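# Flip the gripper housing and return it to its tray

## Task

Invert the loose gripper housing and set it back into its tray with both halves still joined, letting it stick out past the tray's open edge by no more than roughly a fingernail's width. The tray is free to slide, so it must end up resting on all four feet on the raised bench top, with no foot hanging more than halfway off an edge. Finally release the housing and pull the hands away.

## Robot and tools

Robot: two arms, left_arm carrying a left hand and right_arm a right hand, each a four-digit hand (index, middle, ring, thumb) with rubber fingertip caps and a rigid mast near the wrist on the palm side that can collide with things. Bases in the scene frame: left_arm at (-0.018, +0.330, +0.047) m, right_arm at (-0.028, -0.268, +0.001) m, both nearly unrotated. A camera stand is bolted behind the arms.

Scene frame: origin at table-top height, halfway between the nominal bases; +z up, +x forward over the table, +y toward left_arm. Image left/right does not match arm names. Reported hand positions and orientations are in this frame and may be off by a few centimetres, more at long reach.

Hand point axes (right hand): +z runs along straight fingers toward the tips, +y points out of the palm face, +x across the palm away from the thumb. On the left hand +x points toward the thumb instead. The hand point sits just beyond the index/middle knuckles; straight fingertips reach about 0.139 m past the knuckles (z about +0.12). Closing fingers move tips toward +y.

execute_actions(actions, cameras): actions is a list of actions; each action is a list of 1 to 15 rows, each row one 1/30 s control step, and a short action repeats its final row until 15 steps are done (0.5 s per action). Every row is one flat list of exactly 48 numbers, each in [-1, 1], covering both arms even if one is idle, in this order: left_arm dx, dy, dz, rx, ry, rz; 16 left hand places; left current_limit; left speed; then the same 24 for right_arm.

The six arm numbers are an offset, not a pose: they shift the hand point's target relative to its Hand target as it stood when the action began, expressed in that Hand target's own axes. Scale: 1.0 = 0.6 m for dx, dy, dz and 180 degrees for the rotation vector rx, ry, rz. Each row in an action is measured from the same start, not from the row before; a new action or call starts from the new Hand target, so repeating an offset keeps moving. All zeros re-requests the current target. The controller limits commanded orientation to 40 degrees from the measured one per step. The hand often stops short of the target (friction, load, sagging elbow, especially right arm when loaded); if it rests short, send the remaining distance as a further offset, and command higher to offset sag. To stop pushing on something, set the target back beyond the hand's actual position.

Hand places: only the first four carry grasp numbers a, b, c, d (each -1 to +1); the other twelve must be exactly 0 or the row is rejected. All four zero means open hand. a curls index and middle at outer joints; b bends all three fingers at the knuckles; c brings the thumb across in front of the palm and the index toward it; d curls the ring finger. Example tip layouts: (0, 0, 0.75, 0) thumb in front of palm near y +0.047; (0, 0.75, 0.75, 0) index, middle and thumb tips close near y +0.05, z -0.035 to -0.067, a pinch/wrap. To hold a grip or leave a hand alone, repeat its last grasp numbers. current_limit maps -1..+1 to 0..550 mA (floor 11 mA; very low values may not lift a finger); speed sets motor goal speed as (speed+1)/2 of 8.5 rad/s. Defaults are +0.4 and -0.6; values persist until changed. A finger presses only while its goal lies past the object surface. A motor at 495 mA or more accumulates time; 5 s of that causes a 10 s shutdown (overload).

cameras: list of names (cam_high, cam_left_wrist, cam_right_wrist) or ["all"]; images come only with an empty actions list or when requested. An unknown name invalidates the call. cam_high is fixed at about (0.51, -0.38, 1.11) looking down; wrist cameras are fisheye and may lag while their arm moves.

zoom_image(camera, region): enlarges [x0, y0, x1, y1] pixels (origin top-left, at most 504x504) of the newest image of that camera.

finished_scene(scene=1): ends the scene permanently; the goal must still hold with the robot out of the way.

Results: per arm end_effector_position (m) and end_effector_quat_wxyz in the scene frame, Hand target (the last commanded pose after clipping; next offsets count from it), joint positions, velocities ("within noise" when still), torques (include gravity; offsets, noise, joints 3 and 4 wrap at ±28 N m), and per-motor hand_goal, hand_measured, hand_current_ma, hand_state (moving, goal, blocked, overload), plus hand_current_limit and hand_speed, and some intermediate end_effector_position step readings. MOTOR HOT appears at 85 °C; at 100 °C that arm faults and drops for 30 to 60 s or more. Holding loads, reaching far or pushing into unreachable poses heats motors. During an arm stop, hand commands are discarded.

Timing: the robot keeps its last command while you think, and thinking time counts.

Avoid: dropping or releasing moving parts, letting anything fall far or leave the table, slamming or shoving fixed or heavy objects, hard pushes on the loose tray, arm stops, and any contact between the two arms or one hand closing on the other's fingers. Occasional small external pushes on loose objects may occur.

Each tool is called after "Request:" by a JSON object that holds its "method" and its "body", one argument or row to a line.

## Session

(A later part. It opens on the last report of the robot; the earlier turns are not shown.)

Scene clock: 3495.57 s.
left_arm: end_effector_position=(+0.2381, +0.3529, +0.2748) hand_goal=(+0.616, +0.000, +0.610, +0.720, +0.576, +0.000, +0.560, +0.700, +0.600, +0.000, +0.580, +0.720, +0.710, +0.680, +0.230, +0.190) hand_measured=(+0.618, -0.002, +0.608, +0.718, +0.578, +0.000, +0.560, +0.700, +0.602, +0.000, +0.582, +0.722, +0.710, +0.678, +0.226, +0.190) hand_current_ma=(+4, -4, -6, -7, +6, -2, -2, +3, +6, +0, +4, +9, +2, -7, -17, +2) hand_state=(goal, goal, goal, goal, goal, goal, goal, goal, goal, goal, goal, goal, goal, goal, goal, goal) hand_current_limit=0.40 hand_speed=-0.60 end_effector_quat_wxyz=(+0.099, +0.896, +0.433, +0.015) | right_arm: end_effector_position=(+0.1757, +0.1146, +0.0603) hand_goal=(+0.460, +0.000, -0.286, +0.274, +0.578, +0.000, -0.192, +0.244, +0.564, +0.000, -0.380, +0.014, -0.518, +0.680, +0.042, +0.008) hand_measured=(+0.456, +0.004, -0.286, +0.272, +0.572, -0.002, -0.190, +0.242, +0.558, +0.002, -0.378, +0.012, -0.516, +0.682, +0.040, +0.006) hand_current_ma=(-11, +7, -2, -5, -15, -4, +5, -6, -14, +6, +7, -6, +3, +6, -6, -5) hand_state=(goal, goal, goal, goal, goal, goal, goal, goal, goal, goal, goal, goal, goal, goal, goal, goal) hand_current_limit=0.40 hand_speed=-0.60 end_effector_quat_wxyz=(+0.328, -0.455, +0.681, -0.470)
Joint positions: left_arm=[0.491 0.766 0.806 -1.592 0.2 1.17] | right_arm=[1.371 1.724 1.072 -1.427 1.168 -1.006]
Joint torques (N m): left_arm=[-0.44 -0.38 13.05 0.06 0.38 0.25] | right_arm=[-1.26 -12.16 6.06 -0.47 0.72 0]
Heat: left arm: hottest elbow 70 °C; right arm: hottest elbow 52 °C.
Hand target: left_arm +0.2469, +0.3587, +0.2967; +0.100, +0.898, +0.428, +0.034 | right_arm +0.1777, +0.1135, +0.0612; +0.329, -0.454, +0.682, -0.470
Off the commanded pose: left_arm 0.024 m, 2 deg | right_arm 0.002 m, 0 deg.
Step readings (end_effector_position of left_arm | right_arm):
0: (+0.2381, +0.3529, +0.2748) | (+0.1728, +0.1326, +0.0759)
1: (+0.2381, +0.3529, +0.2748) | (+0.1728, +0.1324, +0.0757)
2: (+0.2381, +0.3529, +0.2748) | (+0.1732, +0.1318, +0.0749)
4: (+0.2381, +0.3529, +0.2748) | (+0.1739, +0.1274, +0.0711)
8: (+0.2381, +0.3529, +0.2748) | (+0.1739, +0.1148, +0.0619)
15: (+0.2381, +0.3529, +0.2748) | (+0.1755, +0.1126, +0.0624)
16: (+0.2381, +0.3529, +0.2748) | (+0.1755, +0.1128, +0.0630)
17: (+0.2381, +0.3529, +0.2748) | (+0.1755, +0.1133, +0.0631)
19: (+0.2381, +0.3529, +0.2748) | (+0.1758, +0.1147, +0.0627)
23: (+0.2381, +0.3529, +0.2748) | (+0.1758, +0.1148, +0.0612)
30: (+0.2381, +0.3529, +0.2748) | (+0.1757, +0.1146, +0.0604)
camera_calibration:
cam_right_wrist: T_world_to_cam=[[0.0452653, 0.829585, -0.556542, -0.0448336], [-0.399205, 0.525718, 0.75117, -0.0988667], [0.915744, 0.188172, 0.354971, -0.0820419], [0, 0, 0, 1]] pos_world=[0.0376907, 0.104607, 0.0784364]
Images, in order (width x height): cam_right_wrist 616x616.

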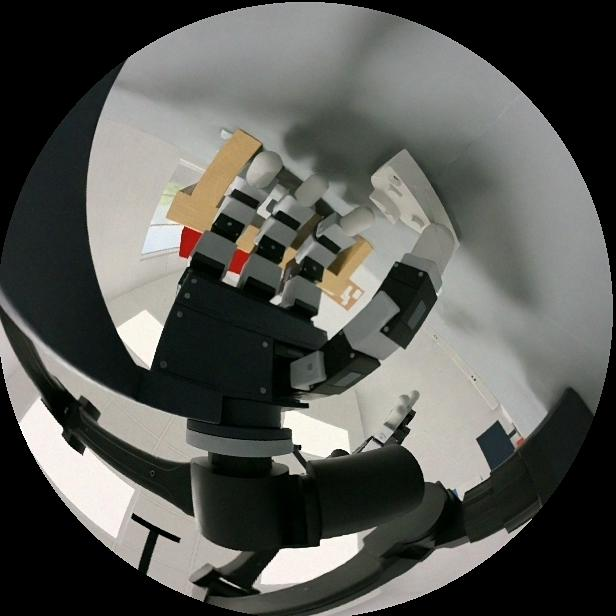

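Request:
{"method": "execute_actions", "body": {
  "actions": [
    [[0,0,0,0,0,0,0,0.1,0,0,0,0,0,0,0,0,0,0,0,0,0,0,0.4,-0.6,0,0.0183,0.0067,0,0,0,0.47,0.1,0.75,0.6,0,0,0,0,0,0,0,0,0,0,0,0,0.4,-0.6]],
    [[0,0,0,0,0,0,0,0.1,0,0,0,0,0,0,0,0,0,0,0,0,0,0,0.4,-0.6,0,0,0,0,0,0,0.47,0.2,0.75,0.6,0,0,0,0,0,0,0,0,0,0,0,0,0.4,-0.6]],
    [[0,0,0,0,0,0,0,0.1,0,0,0,0,0,0,0,0,0,0,0,0,0,0,0.4,-0.6,0,0,0,0,0,0,0.47,0.25,0.75,0.6,0,0,0,0,0,0,0,0,0,0,0,0,0.4,-0.6]]
  ],
  "cameras": ["cam_left_wrist","cam_right_wrist"]
}}

Request:
{"method": "zoom_image", "body": {
  "camera": "cam_right_wrist",
  "region": [240, 20, 540, 320]
}}

Request:
{"method": "zoom_image", "body": {
  "camera": "cam_left_wrist",
  "region": [280, 40, 440, 200]
}}

Scene clock: 3505.87 s.
left_arm: end_effector_position=(+0.2381, +0.3529, +0.2748) hand_goal=(+0.616, +0.000, +0.610, +0.720, +0.576, +0.000, +0.560, +0.700, +0.600, +0.000, +0.580, +0.720, +0.710, +0.680, +0.230, +0.190) hand_measured=(+0.618, -0.002, +0.608, +0.718, +0.578, +0.000, +0.560, +0.700, +0.602, +0.000, +0.582, +0.722, +0.710, +0.678, +0.226, +0.190) hand_current_ma=(+4, -4, -6, -7, +6, -2, -2, +3, +6, +0, +4, +9, +2, -7, -17, +2) hand_state=(goal, goal, goal, goal, goal, goal, goal, goal, goal, goal, goal, goal, goal, goal, goal, goal) hand_current_limit=0.40 hand_speed=-0.60 end_effector_quat_wxyz=(+0.099, +0.896, +0.433, +0.015) | right_arm: end_effector_position=(+0.1773, +0.1160, +0.0570) hand_goal=(+0.258, +0.000, -0.240, +0.304, +0.316, +0.000, -0.222, +0.244, +0.340, +0.000, -0.380, +0.044, -0.518, +0.680, +0.042, +0.038) hand_measured=(+0.300, +0.002, -0.234, +0.302, +0.314, -0.002, -0.218, +0.242, +0.338, +0.002, -0.378, +0.042, -0.518, +0.682, +0.050, +0.042) hand_current_ma=(+164, +6, +15, -4, -6, -4, +9, -6, -6, +6, +7, -7, -2, +4, +34, +11) hand_state=(blocked, goal, goal, goal, goal, goal, goal, goal, goal, goal, goal, goal, goal, goal, goal, goal) hand_current_limit=0.40 hand_speed=-0.60 end_effector_quat_wxyz=(+0.335, -0.451, +0.684, -0.465)
Joint positions: left_arm=[0.491 0.766 0.806 -1.592 0.2 1.17] | right_arm=[1.369 1.724 1.062 -1.397 1.173 -1.006]
Joint torques (N m): left_arm=[-0.73 -0.44 12.94 -0.1 0.37 0.2] | right_arm=[-0.97 -10.52 6.02 -0.4 0.56 0]
Heat: left arm: hottest elbow 70 °C; right arm: hottest elbow 52 °C.
Hand target: left_arm +0.2469, +0.3587, +0.2967; +0.100, +0.898, +0.428, +0.034 | right_arm +0.1779, +0.1137, +0.0495; +0.328, -0.454, +0.682, -0.470
Off the commanded pose: left_arm 0.024 m, 2 deg | right_arm 0.008 m, 1 deg.
Step readings (end_effector_position of left_arm | right_arm):
0: (+0.2381, +0.3529, +0.2748) | (+0.1757, +0.1146, +0.0603)
1: (+0.2381, +0.3529, +0.2748) | (+0.1757, +0.1147, +0.0603)
2: (+0.2381, +0.3529, +0.2748) | (+0.1758, +0.1149, +0.0600)
4: (+0.2381, +0.3529, +0.2748) | (+0.1759, +0.1157, +0.0590)
8: (+0.2381, +0.3529, +0.2748) | (+0.1759, +0.1156, +0.0570)
15: (+0.2381, +0.3529, +0.2748) | (+0.1759, +0.1161, +0.0565)
16: (+0.2381, +0.3529, +0.2748) | (+0.1760, +0.1162, +0.0565)
17: (+0.2381, +0.3529, +0.2748) | (+0.1761, +0.1162, +0.0566)
19: (+0.2381, +0.3529, +0.2748) | (+0.1762, +0.1161, +0.0566)
23: (+0.2381, +0.3529, +0.2748) | (+0.1762, +0.1161, +0.0566)
30: (+0.2381, +0.3529, +0.2748) | (+0.1762, +0.1161, +0.0566)
31: (+0.2381, +0.3529, +0.2748) | (+0.1762, +0.1161, +0.0566)
32: (+0.2381, +0.3529, +0.2748) | (+0.1764, +0.1162, +0.0567)
34: (+0.2381, +0.3529, +0.2748) | (+0.1770, +0.1161, +0.0570)
38: (+0.2381, +0.3529, +0.2748) | (+0.1773, +0.1160, +0.0570)
45: (+0.2381, +0.3529, +0.2748) | (+0.1773, +0.1160, +0.0570)
camera_calibration:
cam_left_wrist: T_world_to_cam=[[-0.983553, -0.17801, -0.0306003, 0.268004], [-0.157289, 0.760829, 0.629603, -0.456197], [-0.0887943, 0.624061, -0.776314, 0.136874], [0, 0, 0, 1]] pos_world=[0.203995, 0.309378, 0.401681]
cam_right_wrist: T_world_to_cam=[[0.0486313, 0.839557, -0.541091, -0.0505553], [-0.404784, 0.511818, 0.757755, -0.0942318], [0.913118, 0.182174, 0.364729, -0.0820012], [0, 0, 0, 1]] pos_world=[0.0391918, 0.105612, 0.0739579]
Images, in order (width x height): cam_left_wrist 616x616, cam_right_wrist 616x616.

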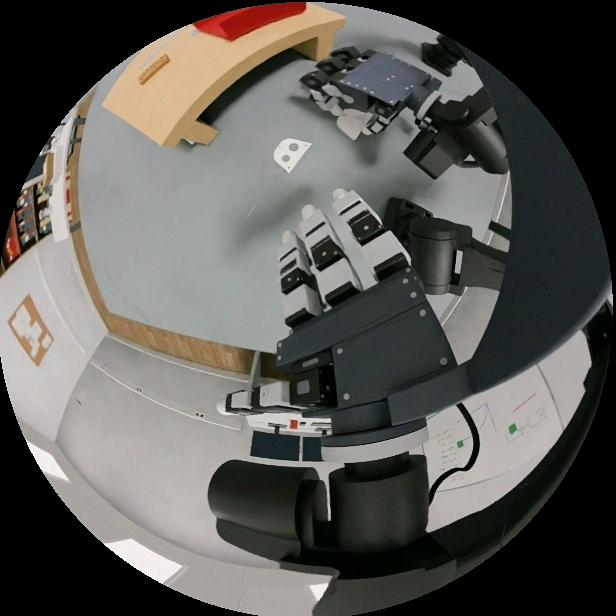

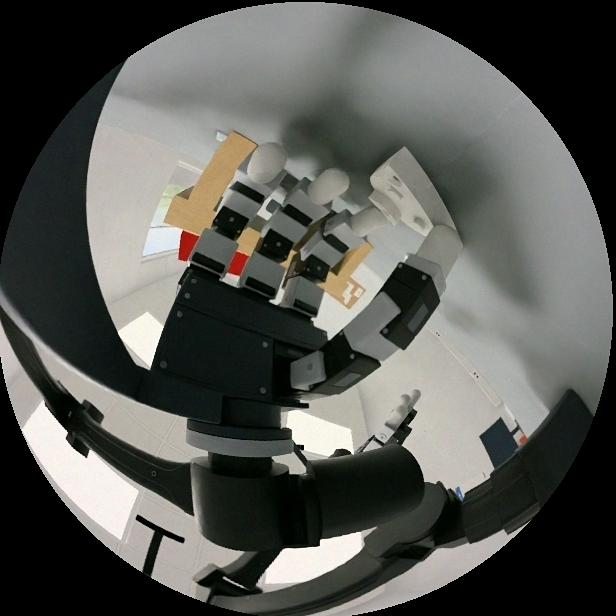

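Scaled by 1.680 from the camera's 616x616 image, which has a finer 880x880 frame.

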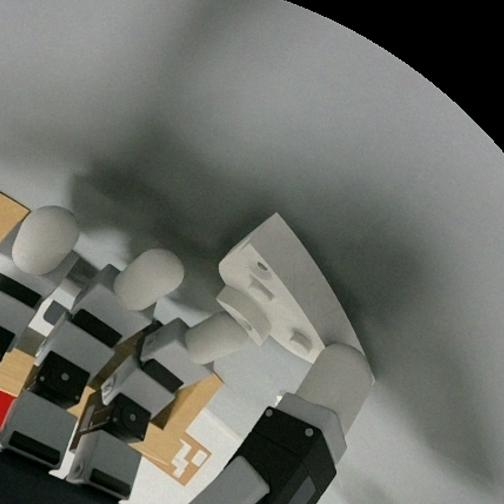

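Scaled by 3.150 from the camera's 616x616 image, which has a finer 880x880 frame.

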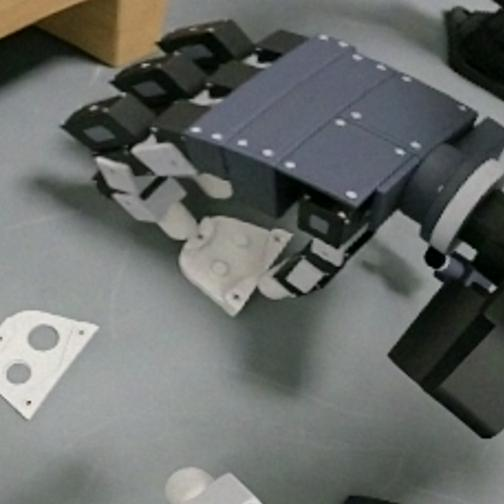

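Request:
{"method": "execute_actions", "body": {
  "actions": [
    [[0,0,0,0,0,0,0,0.1,0,0,0,0,0,0,0,0,0,0,0,0,0,0,0.4,-0.6,0,0.0126,0.0046,0,0,0,0.47,0.12,0.75,0.6,0,0,0,0,0,0,0,0,0,0,0,0,0.4,-0.6]],
    [[0,0,0,0,0,0,0,0.1,0,0,0,0,0,0,0,0,0,0,0,0,0,0,0.4,-0.6,0,0.006,0.002,0,0,0,0.47,0.12,0.75,0.6,0,0,0,0,0,0,0,0,0,0,0,0,0.4,-0.6]]
  ],
  "cameras": ["cam_right_wrist"]
}}

Request:
{"method": "zoom_image", "body": {
  "camera": "cam_right_wrist",
  "region": [240, 20, 540, 320]
}}

Scene clock: 3514.87 s.
left_arm: end_effector_position=(+0.2381, +0.3529, +0.2748) hand_goal=(+0.616, +0.000, +0.610, +0.720, +0.576, +0.000, +0.560, +0.700, +0.600, +0.000, +0.580, +0.720, +0.710, +0.680, +0.230, +0.190) hand_measured=(+0.618, -0.002, +0.608, +0.718, +0.578, +0.000, +0.560, +0.700, +0.602, +0.000, +0.582, +0.722, +0.710, +0.678, +0.226, +0.190) hand_current_ma=(+4, -4, -6, -7, +6, -2, -2, +3, +6, +0, +4, +9, +2, -7, -17, +2) hand_state=(goal, goal, goal, goal, goal, goal, goal, goal, goal, goal, goal, goal, goal, goal, goal, goal) hand_current_limit=0.40 hand_speed=-0.60 end_effector_quat_wxyz=(+0.099, +0.896, +0.433, +0.015) | right_arm: end_effector_position=(+0.1772, +0.1176, +0.0466) hand_goal=(+0.432, +0.000, -0.280, +0.278, +0.542, +0.000, -0.196, +0.244, +0.534, +0.000, -0.380, +0.018, -0.518, +0.680, +0.042, +0.012) hand_measured=(+0.418, +0.002, -0.276, +0.282, +0.526, -0.002, -0.198, +0.242, +0.518, +0.002, -0.378, +0.022, -0.520, +0.682, +0.044, +0.014) hand_current_ma=(-45, +6, +9, +10, -54, -4, -5, -6, -55, +6, +7, +10, -4, +3, +9, +9) hand_state=(goal, goal, goal, goal, goal, goal, goal, goal, goal, goal, goal, goal, goal, goal, goal, goal) hand_current_limit=0.40 hand_speed=-0.60 end_effector_quat_wxyz=(+0.336, -0.450, +0.685, -0.464)
Joint positions: left_arm=[0.491 0.766 0.806 -1.592 0.2 1.17] | right_arm=[1.37 1.743 1.055 -1.366 1.171 -1.007]
Joint torques (N m): left_arm=[-0.32 -0.5 12.97 0.25 0.37 0.26] | right_arm=[-1.2 -10.64 5.74 -0.4 0.65 -0.01]
Heat: left arm: hottest elbow 70 °C; right arm: hottest elbow 51 °C.
Hand target: left_arm +0.2469, +0.3587, +0.2967; +0.100, +0.898, +0.428, +0.034 | right_arm +0.1778, +0.1141, +0.0378; +0.329, -0.454, +0.682, -0.470
Off the commanded pose: left_arm 0.024 m, 2 deg | right_arm 0.010 m, 1 deg.
Step readings (end_effector_position of left_arm | right_arm):
0: (+0.2381, +0.3529, +0.2748) | (+0.1773, +0.1160, +0.0570)
1: (+0.2381, +0.3529, +0.2748) | (+0.1773, +0.1160, +0.0570)
2: (+0.2381, +0.3529, +0.2748) | (+0.1773, +0.1163, +0.0569)
4: (+0.2381, +0.3529, +0.2748) | (+0.1773, +0.1172, +0.0560)
8: (+0.2381, +0.3529, +0.2748) | (+0.1771, +0.1171, +0.0525)
15: (+0.2381, +0.3529, +0.2748) | (+0.1769, +0.1162, +0.0493)
16: (+0.2381, +0.3529, +0.2748) | (+0.1769, +0.1162, +0.0493)
17: (+0.2381, +0.3529, +0.2748) | (+0.1770, +0.1164, +0.0493)
19: (+0.2381, +0.3529, +0.2748) | (+0.1770, +0.1169, +0.0489)
23: (+0.2381, +0.3529, +0.2748) | (+0.1771, +0.1175, +0.0474)
30: (+0.2381, +0.3529, +0.2748) | (+0.1772, +0.1176, +0.0466)
camera_calibration:
cam_right_wrist: T_world_to_cam=[[0.0484868, 0.842176, -0.537019, -0.0580531], [-0.40391, 0.508262, 0.760609, -0.0870494], [0.913513, 0.180028, 0.364807, -0.0782007], [0, 0, 0, 1]] pos_world=[0.0390921, 0.107213, 0.0635631]
Images, in order (width x height): cam_right_wrist 616x616.

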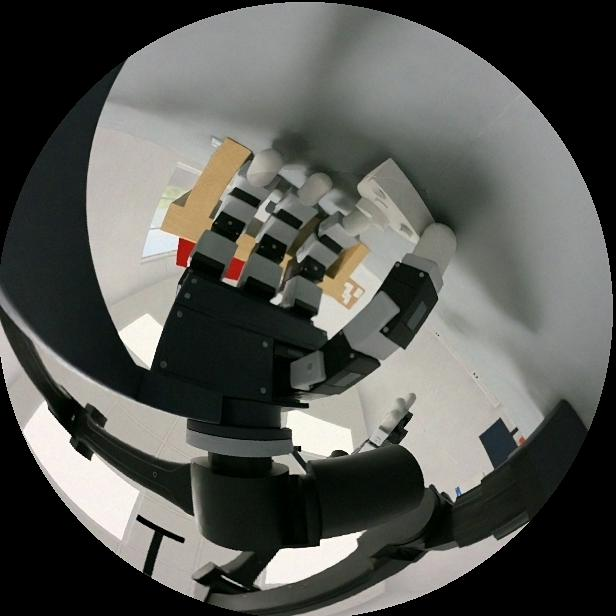

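Scaled by 1.680 from the camera's 616x616 image, which has a finer 880x880 frame.

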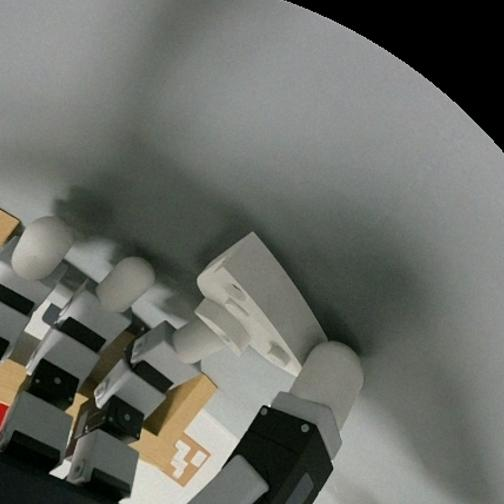

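Request:
{"method": "execute_actions", "body": {
  "actions": [
    [[0,0,0,0,0,0,0,0.1,0,0,0,0,0,0,0,0,0,0,0,0,0,0,0.4,-0.6,0,0,-0.002,0,0,0,0.47,0.22,0.75,0.6,0,0,0,0,0,0,0,0,0,0,0,0,0.4,-0.6]],
    [[0,0,0,0,0,0,0,0.1,0,0,0,0,0,0,0,0,0,0,0,0,0,0,0.4,-0.6,0,0,0,0,0,0,0.47,0.29,0.76,0.6,0,0,0,0,0,0,0,0,0,0,0,0,0.4,-0.6]],
    [[0,0,0,0,0,0,0,0.1,0,0,0,0,0,0,0,0,0,0,0,0,0,0,0.4,-0.6,0,0,0,0,0,0,0.47,0.36,0.78,0.6,0,0,0,0,0,0,0,0,0,0,0,0,0.4,-0.6]]
  ],
  "cameras": ["cam_right_wrist","cam_left_wrist"]
}}

Request:
{"method": "zoom_image", "body": {
  "camera": "cam_right_wrist",
  "region": [240, 20, 540, 320]
}}

Request:
{"method": "zoom_image", "body": {
  "camera": "cam_left_wrist",
  "region": [280, 40, 440, 200]
}}

Scene clock: 3524.83 s.
left_arm: end_effector_position=(+0.2381, +0.3529, +0.2748) hand_goal=(+0.616, +0.000, +0.610, +0.720, +0.576, +0.000, +0.560, +0.700, +0.600, +0.000, +0.580, +0.720, +0.710, +0.680, +0.230, +0.190) hand_measured=(+0.618, -0.002, +0.608, +0.718, +0.578, +0.000, +0.560, +0.700, +0.602, +0.000, +0.582, +0.722, +0.710, +0.678, +0.226, +0.190) hand_current_ma=(+4, -4, -6, -7, +6, -2, -2, +3, +6, +0, +4, +9, +2, -7, -17, +2) hand_state=(goal, goal, goal, goal, goal, goal, goal, goal, goal, goal, goal, goal, goal, goal, goal, goal) hand_current_limit=0.40 hand_speed=-0.60 end_effector_quat_wxyz=(+0.099, +0.896, +0.433, +0.015) | right_arm: end_effector_position=(+0.1781, +0.1179, +0.0472) hand_goal=(+0.098, +0.000, -0.224, +0.326, +0.122, +0.000, -0.244, +0.252, +0.182, +0.000, -0.380, +0.066, -0.568, +0.680, +0.036, +0.054) hand_measured=(+0.276, +0.000, -0.212, +0.326, +0.122, -0.002, -0.240, +0.250, +0.182, +0.002, -0.378, +0.064, -0.552, +0.682, +0.058, +0.062) hand_current_ma=(+385, +1, +39, +0, -1, -4, +12, -6, -2, +6, +7, -7, +50, +3, +94, +30) hand_state=(blocked, goal, goal, goal, goal, goal, goal, goal, goal, goal, goal, goal, goal, goal, blocked, goal) hand_current_limit=0.40 hand_speed=-0.60 end_effector_quat_wxyz=(+0.338, -0.449, +0.685, -0.464)
Joint positions: left_arm=[0.491 0.766 0.806 -1.592 0.2 1.17] | right_arm=[1.369 1.743 1.055 -1.366 1.176 -1.004]
Joint torques (N m): left_arm=[-0.44 -0.91 12.94 0.02 0.44 0.26] | right_arm=[-0.67 -10.75 5.91 -0.77 0.4 0.03]
Heat: left arm: hottest elbow 70 °C; right arm: hottest elbow 51 °C.
Hand target: left_arm +0.2469, +0.3587, +0.2967; +0.100, +0.898, +0.428, +0.034 | right_arm +0.1768, +0.1144, +0.0382; +0.329, -0.454, +0.682, -0.470
Off the commanded pose: left_arm 0.024 m, 2 deg | right_arm 0.010 m, 1 deg.
Step readings (end_effector_position of left_arm | right_arm):
0: (+0.2381, +0.3529, +0.2748) | (+0.1772, +0.1176, +0.0466)
1: (+0.2381, +0.3529, +0.2748) | (+0.1772, +0.1176, +0.0466)
2: (+0.2381, +0.3529, +0.2748) | (+0.1772, +0.1176, +0.0466)
4: (+0.2381, +0.3529, +0.2748) | (+0.1772, +0.1176, +0.0466)
8: (+0.2381, +0.3529, +0.2748) | (+0.1772, +0.1176, +0.0466)
15: (+0.2381, +0.3529, +0.2748) | (+0.1772, +0.1176, +0.0466)
16: (+0.2381, +0.3529, +0.2748) | (+0.1772, +0.1176, +0.0466)
17: (+0.2381, +0.3529, +0.2748) | (+0.1773, +0.1177, +0.0467)
19: (+0.2381, +0.3529, +0.2748) | (+0.1777, +0.1177, +0.0470)
23: (+0.2381, +0.3529, +0.2748) | (+0.1778, +0.1178, +0.0471)
30: (+0.2381, +0.3529, +0.2748) | (+0.1778, +0.1178, +0.0471)
31: (+0.2381, +0.3529, +0.2748) | (+0.1778, +0.1178, +0.0471)
32: (+0.2381, +0.3529, +0.2748) | (+0.1779, +0.1178, +0.0471)
34: (+0.2381, +0.3529, +0.2748) | (+0.1780, +0.1179, +0.0472)
38: (+0.2381, +0.3529, +0.2748) | (+0.1781, +0.1179, +0.0472)
45: (+0.2381, +0.3529, +0.2748) | (+0.1781, +0.1179, +0.0472)
camera_calibration:
cam_left_wrist: T_world_to_cam=[[-0.983553, -0.17801, -0.0306003, 0.268004], [-0.157289, 0.760829, 0.629603, -0.456197], [-0.0887943, 0.624061, -0.776314, 0.136874], [0, 0, 0, 1]] pos_world=[0.203995, 0.309378, 0.401681]
cam_right_wrist: T_world_to_cam=[[0.0502517, 0.842939, -0.535658, -0.0584141], [-0.408285, 0.50681, 0.759241, -0.0863619], [0.91147, 0.180548, 0.369627, -0.0792312], [0, 0, 0, 1]] pos_world=[0.039892, 0.107314, 0.0635656]
Images, in order (width x height): cam_left_wrist 616x616, cam_right_wrist 616x616.

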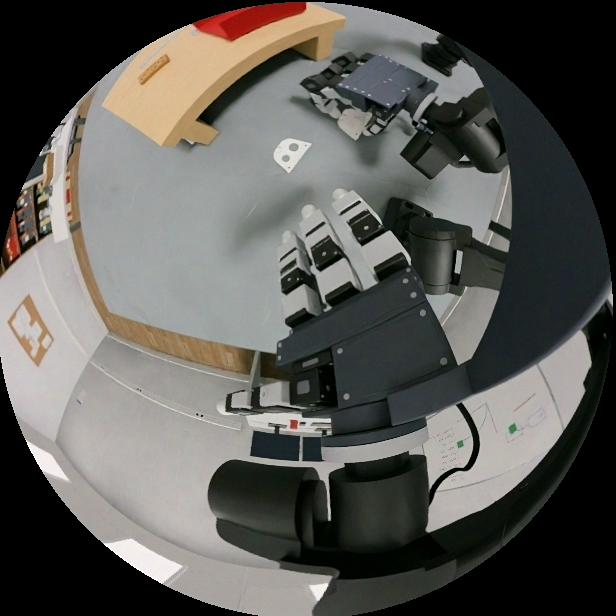

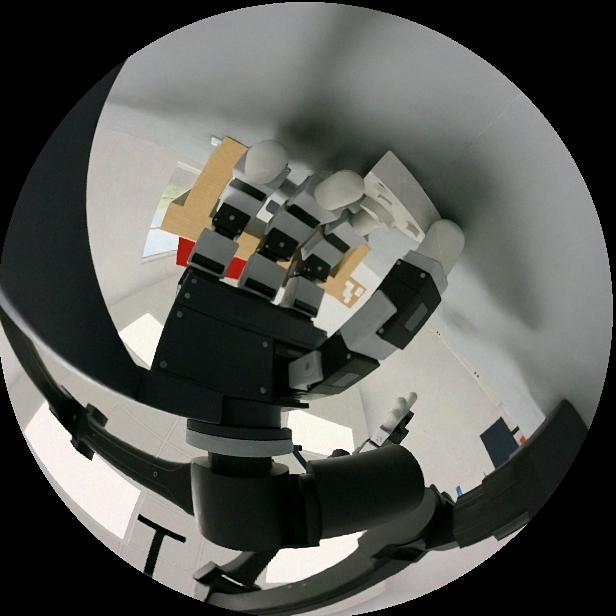

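Scaled by 1.680 from the camera's 616x616 image, which has a finer 880x880 frame.

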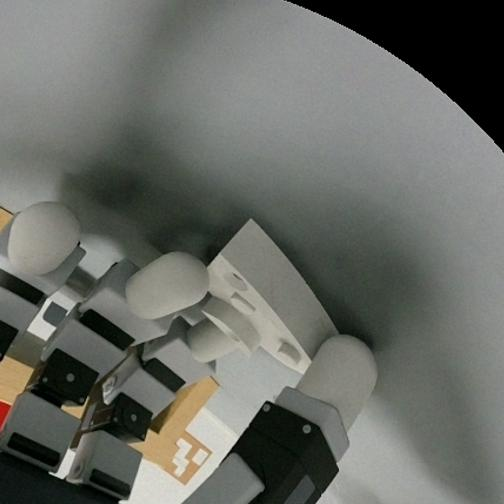

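Scaled by 3.150 from the camera's 616x616 image, which has a finer 880x880 frame.

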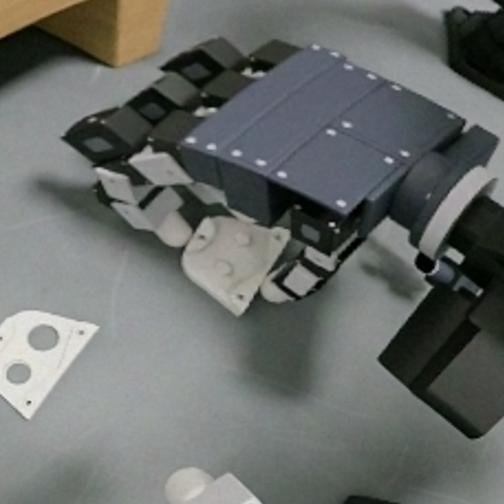

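Request:
{"method": "execute_actions", "body": {
  "actions": [
    [[0,0,0,0,0,0,0,0.1,0,0,0,0,0,0,0,0,0,0,0,0,0,0,0.4,-0.6,0,-0.047,-0.0172,0,0,0,0.47,0.36,0.78,0.6,0,0,0,0,0,0,0,0,0,0,0,0,0.4,-0.6]],
    [[0,0,0,0,0,0,0,0.1,0,0,0,0,0,0,0,0,0,0,0,0,0,0,0.4,-0.6,0,-0.047,-0.0172,0,0,0,0.47,0.36,0.78,0.6,0,0,0,0,0,0,0,0,0,0,0,0,0.4,-0.6]]
  ],
  "cameras": ["cam_right_wrist","cam_left_wrist"]
}}

Request:
{"method": "zoom_image", "body": {
  "camera": "cam_right_wrist",
  "region": [240, 20, 540, 320]
}}

Request:
{"method": "zoom_image", "body": {
  "camera": "cam_left_wrist",
  "region": [280, 20, 460, 200]
}}

Scene clock: 3532.53 s.
left_arm: end_effector_position=(+0.2381, +0.3529, +0.2748) hand_goal=(+0.616, +0.000, +0.610, +0.720, +0.576, +0.000, +0.560, +0.700, +0.600, +0.000, +0.580, +0.720, +0.710, +0.680, +0.230, +0.190) hand_measured=(+0.618, -0.002, +0.608, +0.718, +0.578, +0.000, +0.560, +0.700, +0.602, +0.000, +0.582, +0.722, +0.710, +0.678, +0.226, +0.190) hand_current_ma=(+4, -4, -6, -7, +6, -2, -2, +3, +6, +0, +4, +9, +2, -7, -17, +2) hand_state=(goal, goal, goal, goal, goal, goal, goal, goal, goal, goal, goal, goal, goal, goal, goal, goal) hand_current_limit=0.40 hand_speed=-0.60 end_effector_quat_wxyz=(+0.099, +0.896, +0.433, +0.015) | right_arm: end_effector_position=(+0.1741, +0.1000, +0.0836) hand_goal=(+0.098, +0.000, -0.224, +0.326, +0.122, +0.000, -0.244, +0.252, +0.182, +0.000, -0.380, +0.066, -0.568, +0.680, +0.036, +0.054) hand_measured=(+0.244, +0.004, -0.198, +0.338, +0.122, -0.002, -0.240, +0.250, +0.182, +0.002, -0.378, +0.064, -0.570, +0.682, +0.066, +0.068) hand_current_ma=(+385, +9, +92, +39, -1, -4, +12, -6, -2, +6, +7, -7, -5, +3, +144, +60) hand_state=(blocked, goal, blocked, goal, goal, goal, goal, goal, goal, goal, goal, goal, goal, goal, blocked, goal) hand_current_limit=0.40 hand_speed=-0.60 end_effector_quat_wxyz=(+0.320, -0.461, +0.675, -0.479)
Joint positions: left_arm=[0.491 0.766 0.806 -1.592 0.2 1.17] | right_arm=[1.369 1.67 1.069 -1.507 1.169 -1.007]
Joint torques (N m): left_arm=[-0.44 0.5 13.07 0.1 0.38 0.27] | right_arm=[-0.85 -12.34 9.43 -1.31 0.59 0.05]
Heat: left arm: hottest elbow 70 °C; right arm: hottest elbow 51 °C.
Hand target: left_arm +0.2469, +0.3587, +0.2967; +0.100, +0.898, +0.428, +0.034 | right_arm +0.1762, +0.1133, +0.0981; +0.328, -0.454, +0.682, -0.470
Off the commanded pose: left_arm 0.024 m, 2 deg | right_arm 0.020 m, 2 deg.
Step readings (end_effector_position of left_arm | right_arm):
0: (+0.2381, +0.3529, +0.2748) | (+0.1781, +0.1179, +0.0472)
1: (+0.2381, +0.3529, +0.2748) | (+0.1781, +0.1179, +0.0472)
2: (+0.2381, +0.3529, +0.2748) | (+0.1780, +0.1174, +0.0473)
4: (+0.2381, +0.3529, +0.2748) | (+0.1775, +0.1151, +0.0482)
8: (+0.2381, +0.3529, +0.2748) | (+0.1758, +0.1091, +0.0509)
15: (+0.2381, +0.3529, +0.2748) | (+0.1754, +0.1068, +0.0552)
16: (+0.2381, +0.3529, +0.2748) | (+0.1753, +0.1065, +0.0552)
17: (+0.2381, +0.3529, +0.2748) | (+0.1751, +0.1055, +0.0559)
19: (+0.2381, +0.3529, +0.2748) | (+0.1744, +0.1019, +0.0599)
23: (+0.2381, +0.3529, +0.2748) | (+0.1737, +0.0981, +0.0733)
30: (+0.2381, +0.3529, +0.2748) | (+0.1742, +0.1006, +0.0834)
camera_calibration:
cam_left_wrist: T_world_to_cam=[[-0.983553, -0.17801, -0.0306003, 0.268004], [-0.157289, 0.760829, 0.629603, -0.456197], [-0.0887943, 0.624061, -0.776314, 0.136874], [0, 0, 0, 1]] pos_world=[0.203995, 0.309378, 0.401681]
cam_right_wrist: T_world_to_cam=[[0.0435717, 0.812597, -0.581195, -0.0156463], [-0.395139, 0.548328, 0.737022, -0.111053], [0.917587, 0.19754, 0.344981, -0.0865206], [0, 0, 0, 1]] pos_world=[0.0361907, 0.0906988, 0.102603]
Images, in order (width x height): cam_left_wrist 616x616, cam_right_wrist 616x616.

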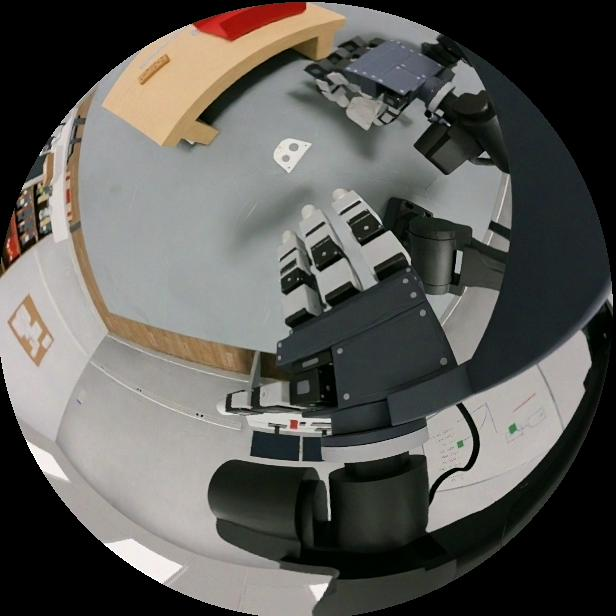

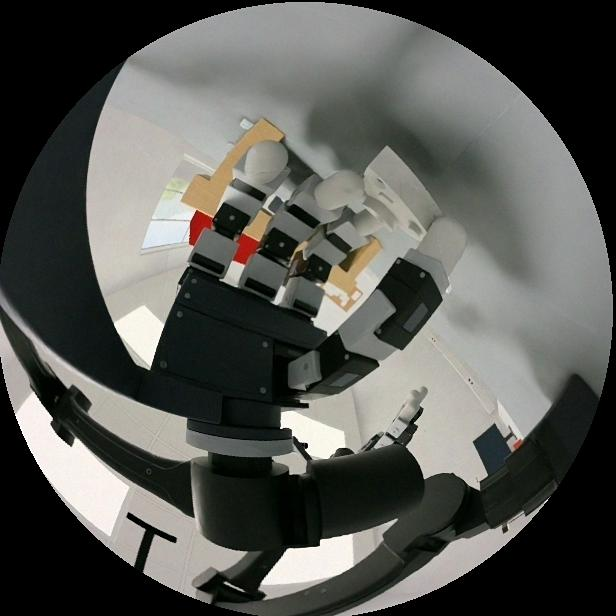

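Scaled by 1.680 from the camera's 616x616 image, which has a finer 880x880 frame.

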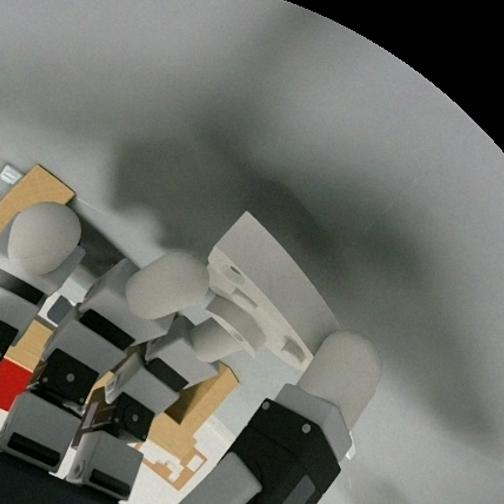

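Scaled by 2.800 from the camera's 616x616 image, which has a finer 880x880 frame.

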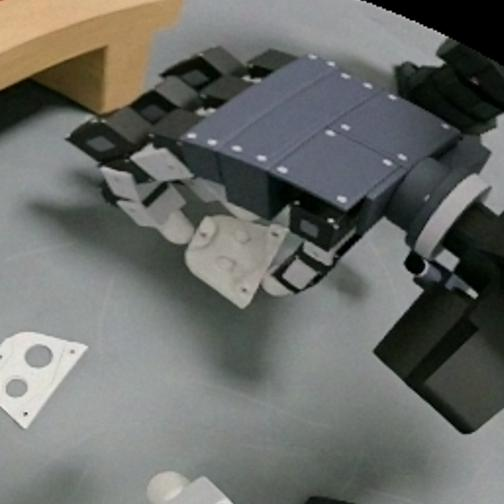

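Request:
{"method": "execute_actions", "body": {
  "actions": [
    [[0,0,0,0,0,0,0,0.1,0,0,0,0,0,0,0,0,0,0,0,0,0,0,0.4,-0.6,0,-0.083,-0.0303,0,0,0,0.47,0.36,0.78,0.5,0,0,0,0,0,0,0,0,0,0,0,0,0.4,-0.6]],
    [[0,0,0,0,0,0,0,0.1,0,0,0,0,0,0,0,0,0,0,0,0,0,0,0.4,-0.6,0,-0.083,-0.0303,0,0,0,0.47,0.36,0.78,0.35,0,0,0,0,0,0,0,0,0,0,0,0,0.4,-0.6]],
    [[0,0,0,0,0,0,0,0.1,0,0,0,0,0,0,0,0,0,0,0,0,0,0,0.4,-0.6,0,-0.083,-0.0303,0,0,0,0.47,0.36,0.78,0.2,0,0,0,0,0,0,0,0,0,0,0,0,0.4,-0.6]],
    [[0,0,0,0,0,0,0,0.1,0,0,0,0,0,0,0,0,0,0,0,0,0,0,0.4,-0.6,0,-0.083,-0.0303,0,0,0,0.47,0.36,0.78,0.1,0,0,0,0,0,0,0,0,0,0,0,0,0.4,-0.6]]
  ],
  "cameras": ["all"]
}}

Request:
{"method": "zoom_image", "body": {
  "camera": "cam_right_wrist",
  "region": [240, 20, 540, 320]
}}

Scene clock: 3632.13 s.
left_arm: end_effector_position=(+0.2381, +0.3529, +0.2748) hand_goal=(+0.616, +0.000, +0.610, +0.720, +0.576, +0.000, +0.560, +0.700, +0.600, +0.000, +0.580, +0.720, +0.710, +0.680, +0.230, +0.190) hand_measured=(+0.618, -0.002, +0.608, +0.718, +0.578, +0.000, +0.560, +0.700, +0.602, +0.000, +0.582, +0.722, +0.710, +0.678, +0.226, +0.190) hand_current_ma=(+4, -4, -6, -7, +6, -2, -2, +3, +6, +0, +4, +9, +2, -7, -17, +2) hand_state=(goal, goal, goal, goal, goal, goal, goal, goal, goal, goal, goal, goal, goal, goal, goal, goal) hand_current_limit=0.40 hand_speed=-0.60 end_effector_quat_wxyz=(+0.099, +0.896, +0.433, +0.015) | right_arm: end_effector_position=(+0.1717, +0.1021, +0.2928) hand_goal=(+0.048, +0.000, -0.174, +0.326, +0.022, +0.000, -0.244, +0.252, +0.408, +0.000, +0.420, +0.616, -0.568, +0.680, +0.036, +0.054) hand_measured=(+0.216, +0.004, -0.148, +0.338, +0.024, -0.002, -0.240, +0.250, +0.390, +0.002, +0.414, +0.612, -0.570, +0.682, +0.066, +0.068) hand_current_ma=(+385, +9, +91, +39, +3, -4, +12, -6, -61, +6, -16, -9, -7, +3, +144, +60) hand_state=(blocked, goal, blocked, goal, goal, goal, goal, goal, goal, goal, goal, goal, goal, goal, blocked, goal) hand_current_limit=0.40 hand_speed=-0.60 end_effector_quat_wxyz=(+0.355, -0.501, +0.666, -0.425)
Joint positions: left_arm=[0.491 0.766 0.806 -1.592 0.2 1.17] | right_arm=[1.357 1.352 1.337 -1.671 1.171 -1.395]
Joint torques (N m): left_arm=[-0.85 -0.62 12.96 0.17 0.42 0.22] | right_arm=[-1.44 -8.88 12.21 -0.51 0.78 -0.01]
Heat: left arm: hottest elbow 71 °C; right arm: hottest elbow 53 °C.
Hand target: left_arm +0.2469, +0.3587, +0.2967; +0.100, +0.898, +0.428, +0.034 | right_arm +0.1746, +0.1090, +0.3102; +0.329, -0.454, +0.682, -0.470
Off the commanded pose: left_arm 0.024 m, 2 deg | right_arm 0.019 m, 8 deg.
joint sent to its limit (right arm) — joint 4 (wrist pitch), lower limit. The joint targets are off in orientation, not in position.
Step readings (end_effector_position of left_arm | right_arm):
0: (+0.2381, +0.3529, +0.2748) | (+0.1741, +0.1000, +0.0836)
1: (+0.2381, +0.3529, +0.2748) | (+0.1740, +0.0998, +0.0838)
2: (+0.2381, +0.3529, +0.2748) | (+0.1739, +0.0990, +0.0853)
4: (+0.2381, +0.3529, +0.2748) | (+0.1733, +0.0962, +0.0925)
8: (+0.2381, +0.3529, +0.2748) | (+0.1734, +0.0973, +0.1182)
15: (+0.2381, +0.3529, +0.2748) | (+0.1742, +0.1018, +0.1393)
16: (+0.2381, +0.3529, +0.2748) | (+0.1740, +0.1013, +0.1394)
17: (+0.2381, +0.3529, +0.2748) | (+0.1738, +0.1006, +0.1402)
19: (+0.2381, +0.3529, +0.2748) | (+0.1731, +0.0991, +0.1451)
23: (+0.2381, +0.3529, +0.2748) | (+0.1724, +0.0998, +0.1680)
30: (+0.2381, +0.3529, +0.2748) | (+0.1725, +0.1034, +0.1911)
31: (+0.2381, +0.3529, +0.2748) | (+0.1723, +0.1031, +0.1910)
32: (+0.2381, +0.3529, +0.2748) | (+0.1722, +0.1022, +0.1910)
34: (+0.2381, +0.3529, +0.2748) | (+0.1720, +0.1014, +0.1954)
38: (+0.2381, +0.3529, +0.2748) | (+0.1726, +0.1021, +0.2183)
45: (+0.2381, +0.3529, +0.2748) | (+0.1724, +0.1032, +0.2422)
46: (+0.2381, +0.3529, +0.2748) | (+0.1722, +0.1028, +0.2421)
47: (+0.2381, +0.3529, +0.2748) | (+0.1721, +0.1022, +0.2424)
49: (+0.2381, +0.3529, +0.2748) | (+0.1720, +0.1019, +0.2466)
53: (+0.2381, +0.3529, +0.2748) | (+0.1724, +0.1040, +0.2692)
60: (+0.2381, +0.3529, +0.2748) | (+0.1721, +0.1034, +0.2932)
camera_calibration:
cam_left_wrist: T_world_to_cam=[[-0.983553, -0.17801, -0.0306003, 0.268004], [-0.157289, 0.760829, 0.629603, -0.456197], [-0.0887943, 0.624061, -0.776314, 0.136874], [0, 0, 0, 1]] pos_world=[0.203995, 0.309378, 0.401681]
cam_right_wrist: T_world_to_cam=[[-0.084942, 0.849197, -0.521201, 0.10505], [-0.433401, 0.439525, 0.786754, -0.264235], [0.897189, 0.292717, 0.330709, -0.158865], [0, 0, 0, 1]] pos_world=[0.036935, 0.0734321, 0.315178]

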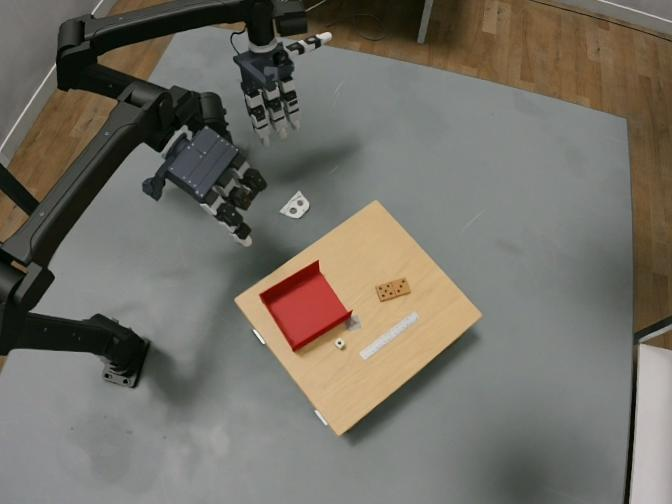

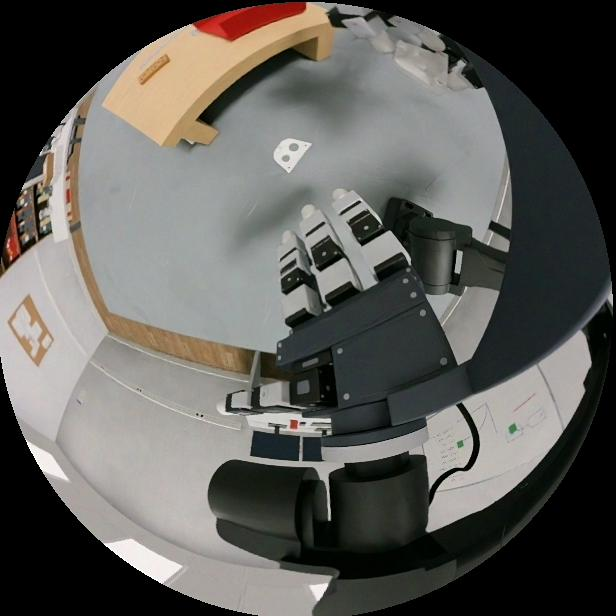

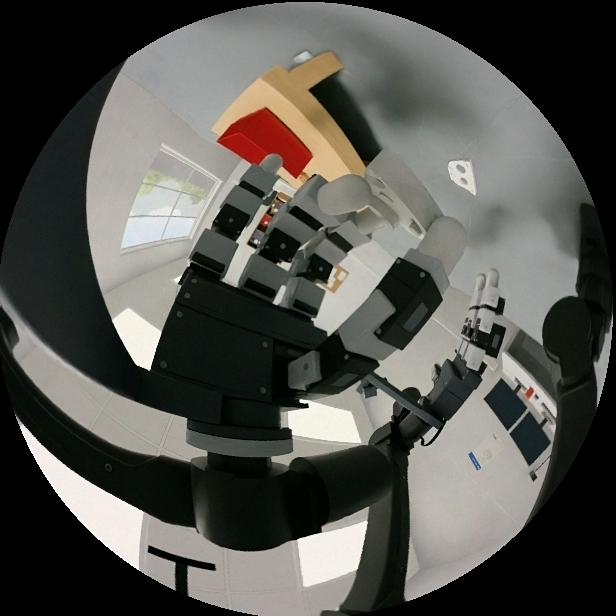

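Scaled by 1.680 from the camera's 616x616 image, which has a finer 880x880 frame.

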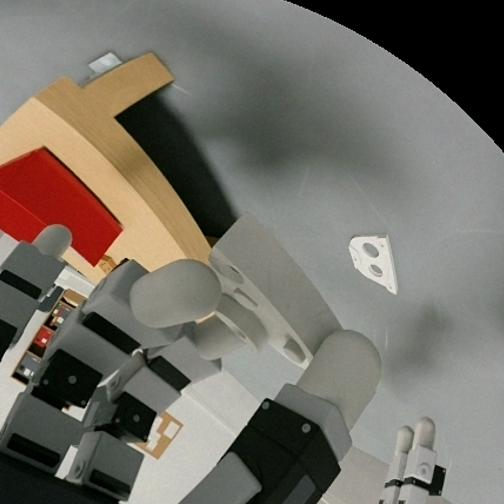

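Request:
{"method": "execute_actions", "body": {
  "actions": [
    [[0,0,0,0,0,0,0,0.1,0,0,0,0,0,0,0,0,0,0,0,0,0,0,0.4,-0.6,0.0348,-0.0305,0.0675,0.0139,0.02,0.0073,0.47,0.36,0.78,0.1,0,0,0,0,0,0,0,0,0,0,0,0,0.4,-0.6]],
    [[0,0,0,0,0,0,0,0.1,0,0,0,0,0,0,0,0,0,0,0,0,0,0,0.4,-0.6,0.03,-0.028,0.0708,0.0139,0.0203,0.0064,0.47,0.36,0.78,0.1,0,0,0,0,0,0,0,0,0,0,0,0,0.4,-0.6]],
    [[0,0,0,0,0,0,0,0.1,0,0,0,0,0,0,0,0,0,0,0,0,0,0,0.4,-0.6,0.0247,-0.0255,0.0737,0.0139,0.0206,0.0055,0.47,0.36,0.78,0.1,0,0,0,0,0,0,0,0,0,0,0,0,0.4,-0.6]]
  ],
  "cameras": ["cam_high","cam_right_wrist"]
}}

Scene clock: 3647.23 s.
left_arm: end_effector_position=(+0.2381, +0.3529, +0.2748) hand_goal=(+0.616, +0.000, +0.610, +0.720, +0.576, +0.000, +0.560, +0.700, +0.600, +0.000, +0.580, +0.720, +0.710, +0.680, +0.230, +0.190) hand_measured=(+0.618, -0.002, +0.608, +0.718, +0.578, +0.000, +0.560, +0.700, +0.602, +0.000, +0.582, +0.722, +0.710, +0.678, +0.226, +0.190) hand_current_ma=(+4, -4, -6, -7, +6, -2, -2, +3, +6, +0, +4, +9, +2, -7, -17, +2) hand_state=(goal, goal, goal, goal, goal, goal, goal, goal, goal, goal, goal, goal, goal, goal, goal, goal) hand_current_limit=0.40 hand_speed=-0.60 end_effector_quat_wxyz=(+0.099, +0.896, +0.433, +0.015) | right_arm: end_effector_position=(+0.2771, +0.0052, +0.3126) hand_goal=(+0.048, +0.000, -0.174, +0.326, +0.022, +0.000, -0.244, +0.252, +0.408, +0.000, +0.420, +0.616, -0.568, +0.680, +0.036, +0.054) hand_measured=(+0.214, +0.004, -0.146, +0.340, +0.020, -0.002, -0.240, +0.250, +0.390, +0.002, +0.414, +0.612, -0.572, +0.682, +0.068, +0.068) hand_current_ma=(+385, +9, +94, +41, -2, -4, +12, -6, -58, +5, -15, -9, -8, +3, +154, +63) hand_state=(blocked, goal, blocked, goal, goal, goal, goal, goal, goal, goal, goal, goal, goal, goal, blocked, goal) hand_current_limit=0.40 hand_speed=-0.60 end_effector_quat_wxyz=(+0.324, -0.389, +0.688, -0.520)
Joint positions: left_arm=[0.491 0.766 0.806 -1.592 0.2 1.17] | right_arm=[1.069 1.3 1.29 -1.674 1.316 -1.412]
Joint torques (N m): left_arm=[-0.85 -0.73 13 0.02 0.37 0.24] | right_arm=[-0.67 -9.47 8.66 -0.39 0.91 0.02]
Heat: left arm: hottest elbow 71 °C; right arm: hottest elbow 54 °C.
Hand target: left_arm +0.2469, +0.3587, +0.2967; +0.100, +0.898, +0.428, +0.034 | right_arm +0.2746, +0.0012, +0.3185; +0.305, -0.364, +0.692, -0.544
Off the commanded pose: left_arm 0.024 m, 2 deg | right_arm 0.008 m, 5 deg.
joint sent to its limit (right arm) — joint 4 (wrist pitch), lower limit. The joint targets are off in orientation, not in position.
Step readings (end_effector_position of left_arm | right_arm):
0: (+0.2381, +0.3529, +0.2748) | (+0.1716, +0.1021, +0.2927)
1: (+0.2381, +0.3529, +0.2748) | (+0.1721, +0.1019, +0.2929)
2: (+0.2381, +0.3529, +0.2748) | (+0.1739, +0.1013, +0.2936)
4: (+0.2381, +0.3529, +0.2748) | (+0.1828, +0.0971, +0.2960)
8: (+0.2381, +0.3529, +0.2748) | (+0.2034, +0.0837, +0.3017)
15: (+0.2381, +0.3529, +0.2748) | (+0.2097, +0.0767, +0.3069)
16: (+0.2381, +0.3529, +0.2748) | (+0.2100, +0.0765, +0.3071)
17: (+0.2381, +0.3529, +0.2748) | (+0.2122, +0.0750, +0.3073)
19: (+0.2381, +0.3529, +0.2748) | (+0.2190, +0.0683, +0.3078)
23: (+0.2381, +0.3529, +0.2748) | (+0.2368, +0.0492, +0.3081)
30: (+0.2381, +0.3529, +0.2748) | (+0.2434, +0.0414, +0.3104)
31: (+0.2381, +0.3529, +0.2748) | (+0.2438, +0.0412, +0.3106)
32: (+0.2381, +0.3529, +0.2748) | (+0.2460, +0.0393, +0.3111)
34: (+0.2381, +0.3529, +0.2748) | (+0.2530, +0.0324, +0.3119)
38: (+0.2381, +0.3529, +0.2748) | (+0.2708, +0.0122, +0.3120)
45: (+0.2381, +0.3529, +0.2748) | (+0.2771, +0.0052, +0.3126)
camera_calibration:
cam_right_wrist: T_world_to_cam=[[0.208058, 0.799961, -0.562827, 0.138732], [-0.39409, 0.595207, 0.700301, -0.176175], [0.895212, 0.0761007, 0.439094, -0.263909], [0, 0, 0, 1]] pos_world=[0.137961, 0.0139645, 0.317338]
Images, in order (width x height): cam_high 672x504, cam_right_wrist 616x616.

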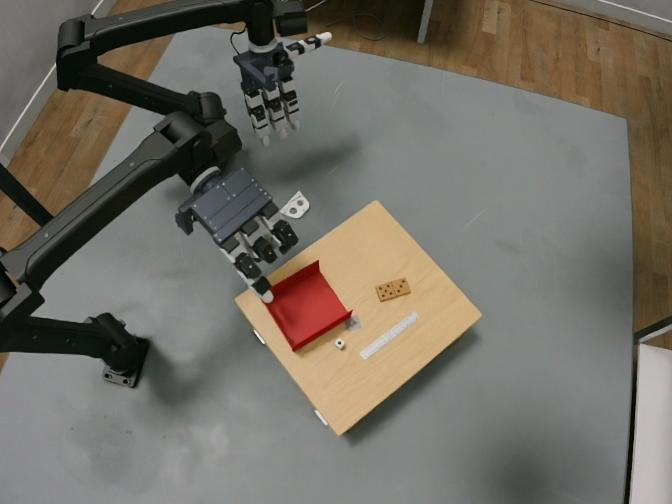

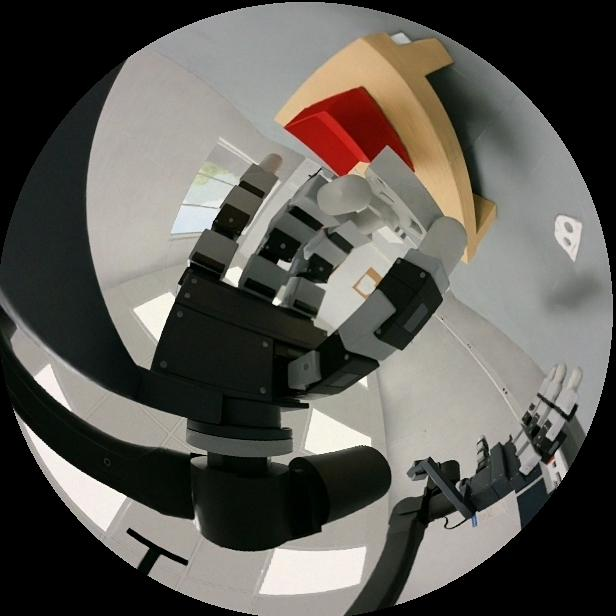

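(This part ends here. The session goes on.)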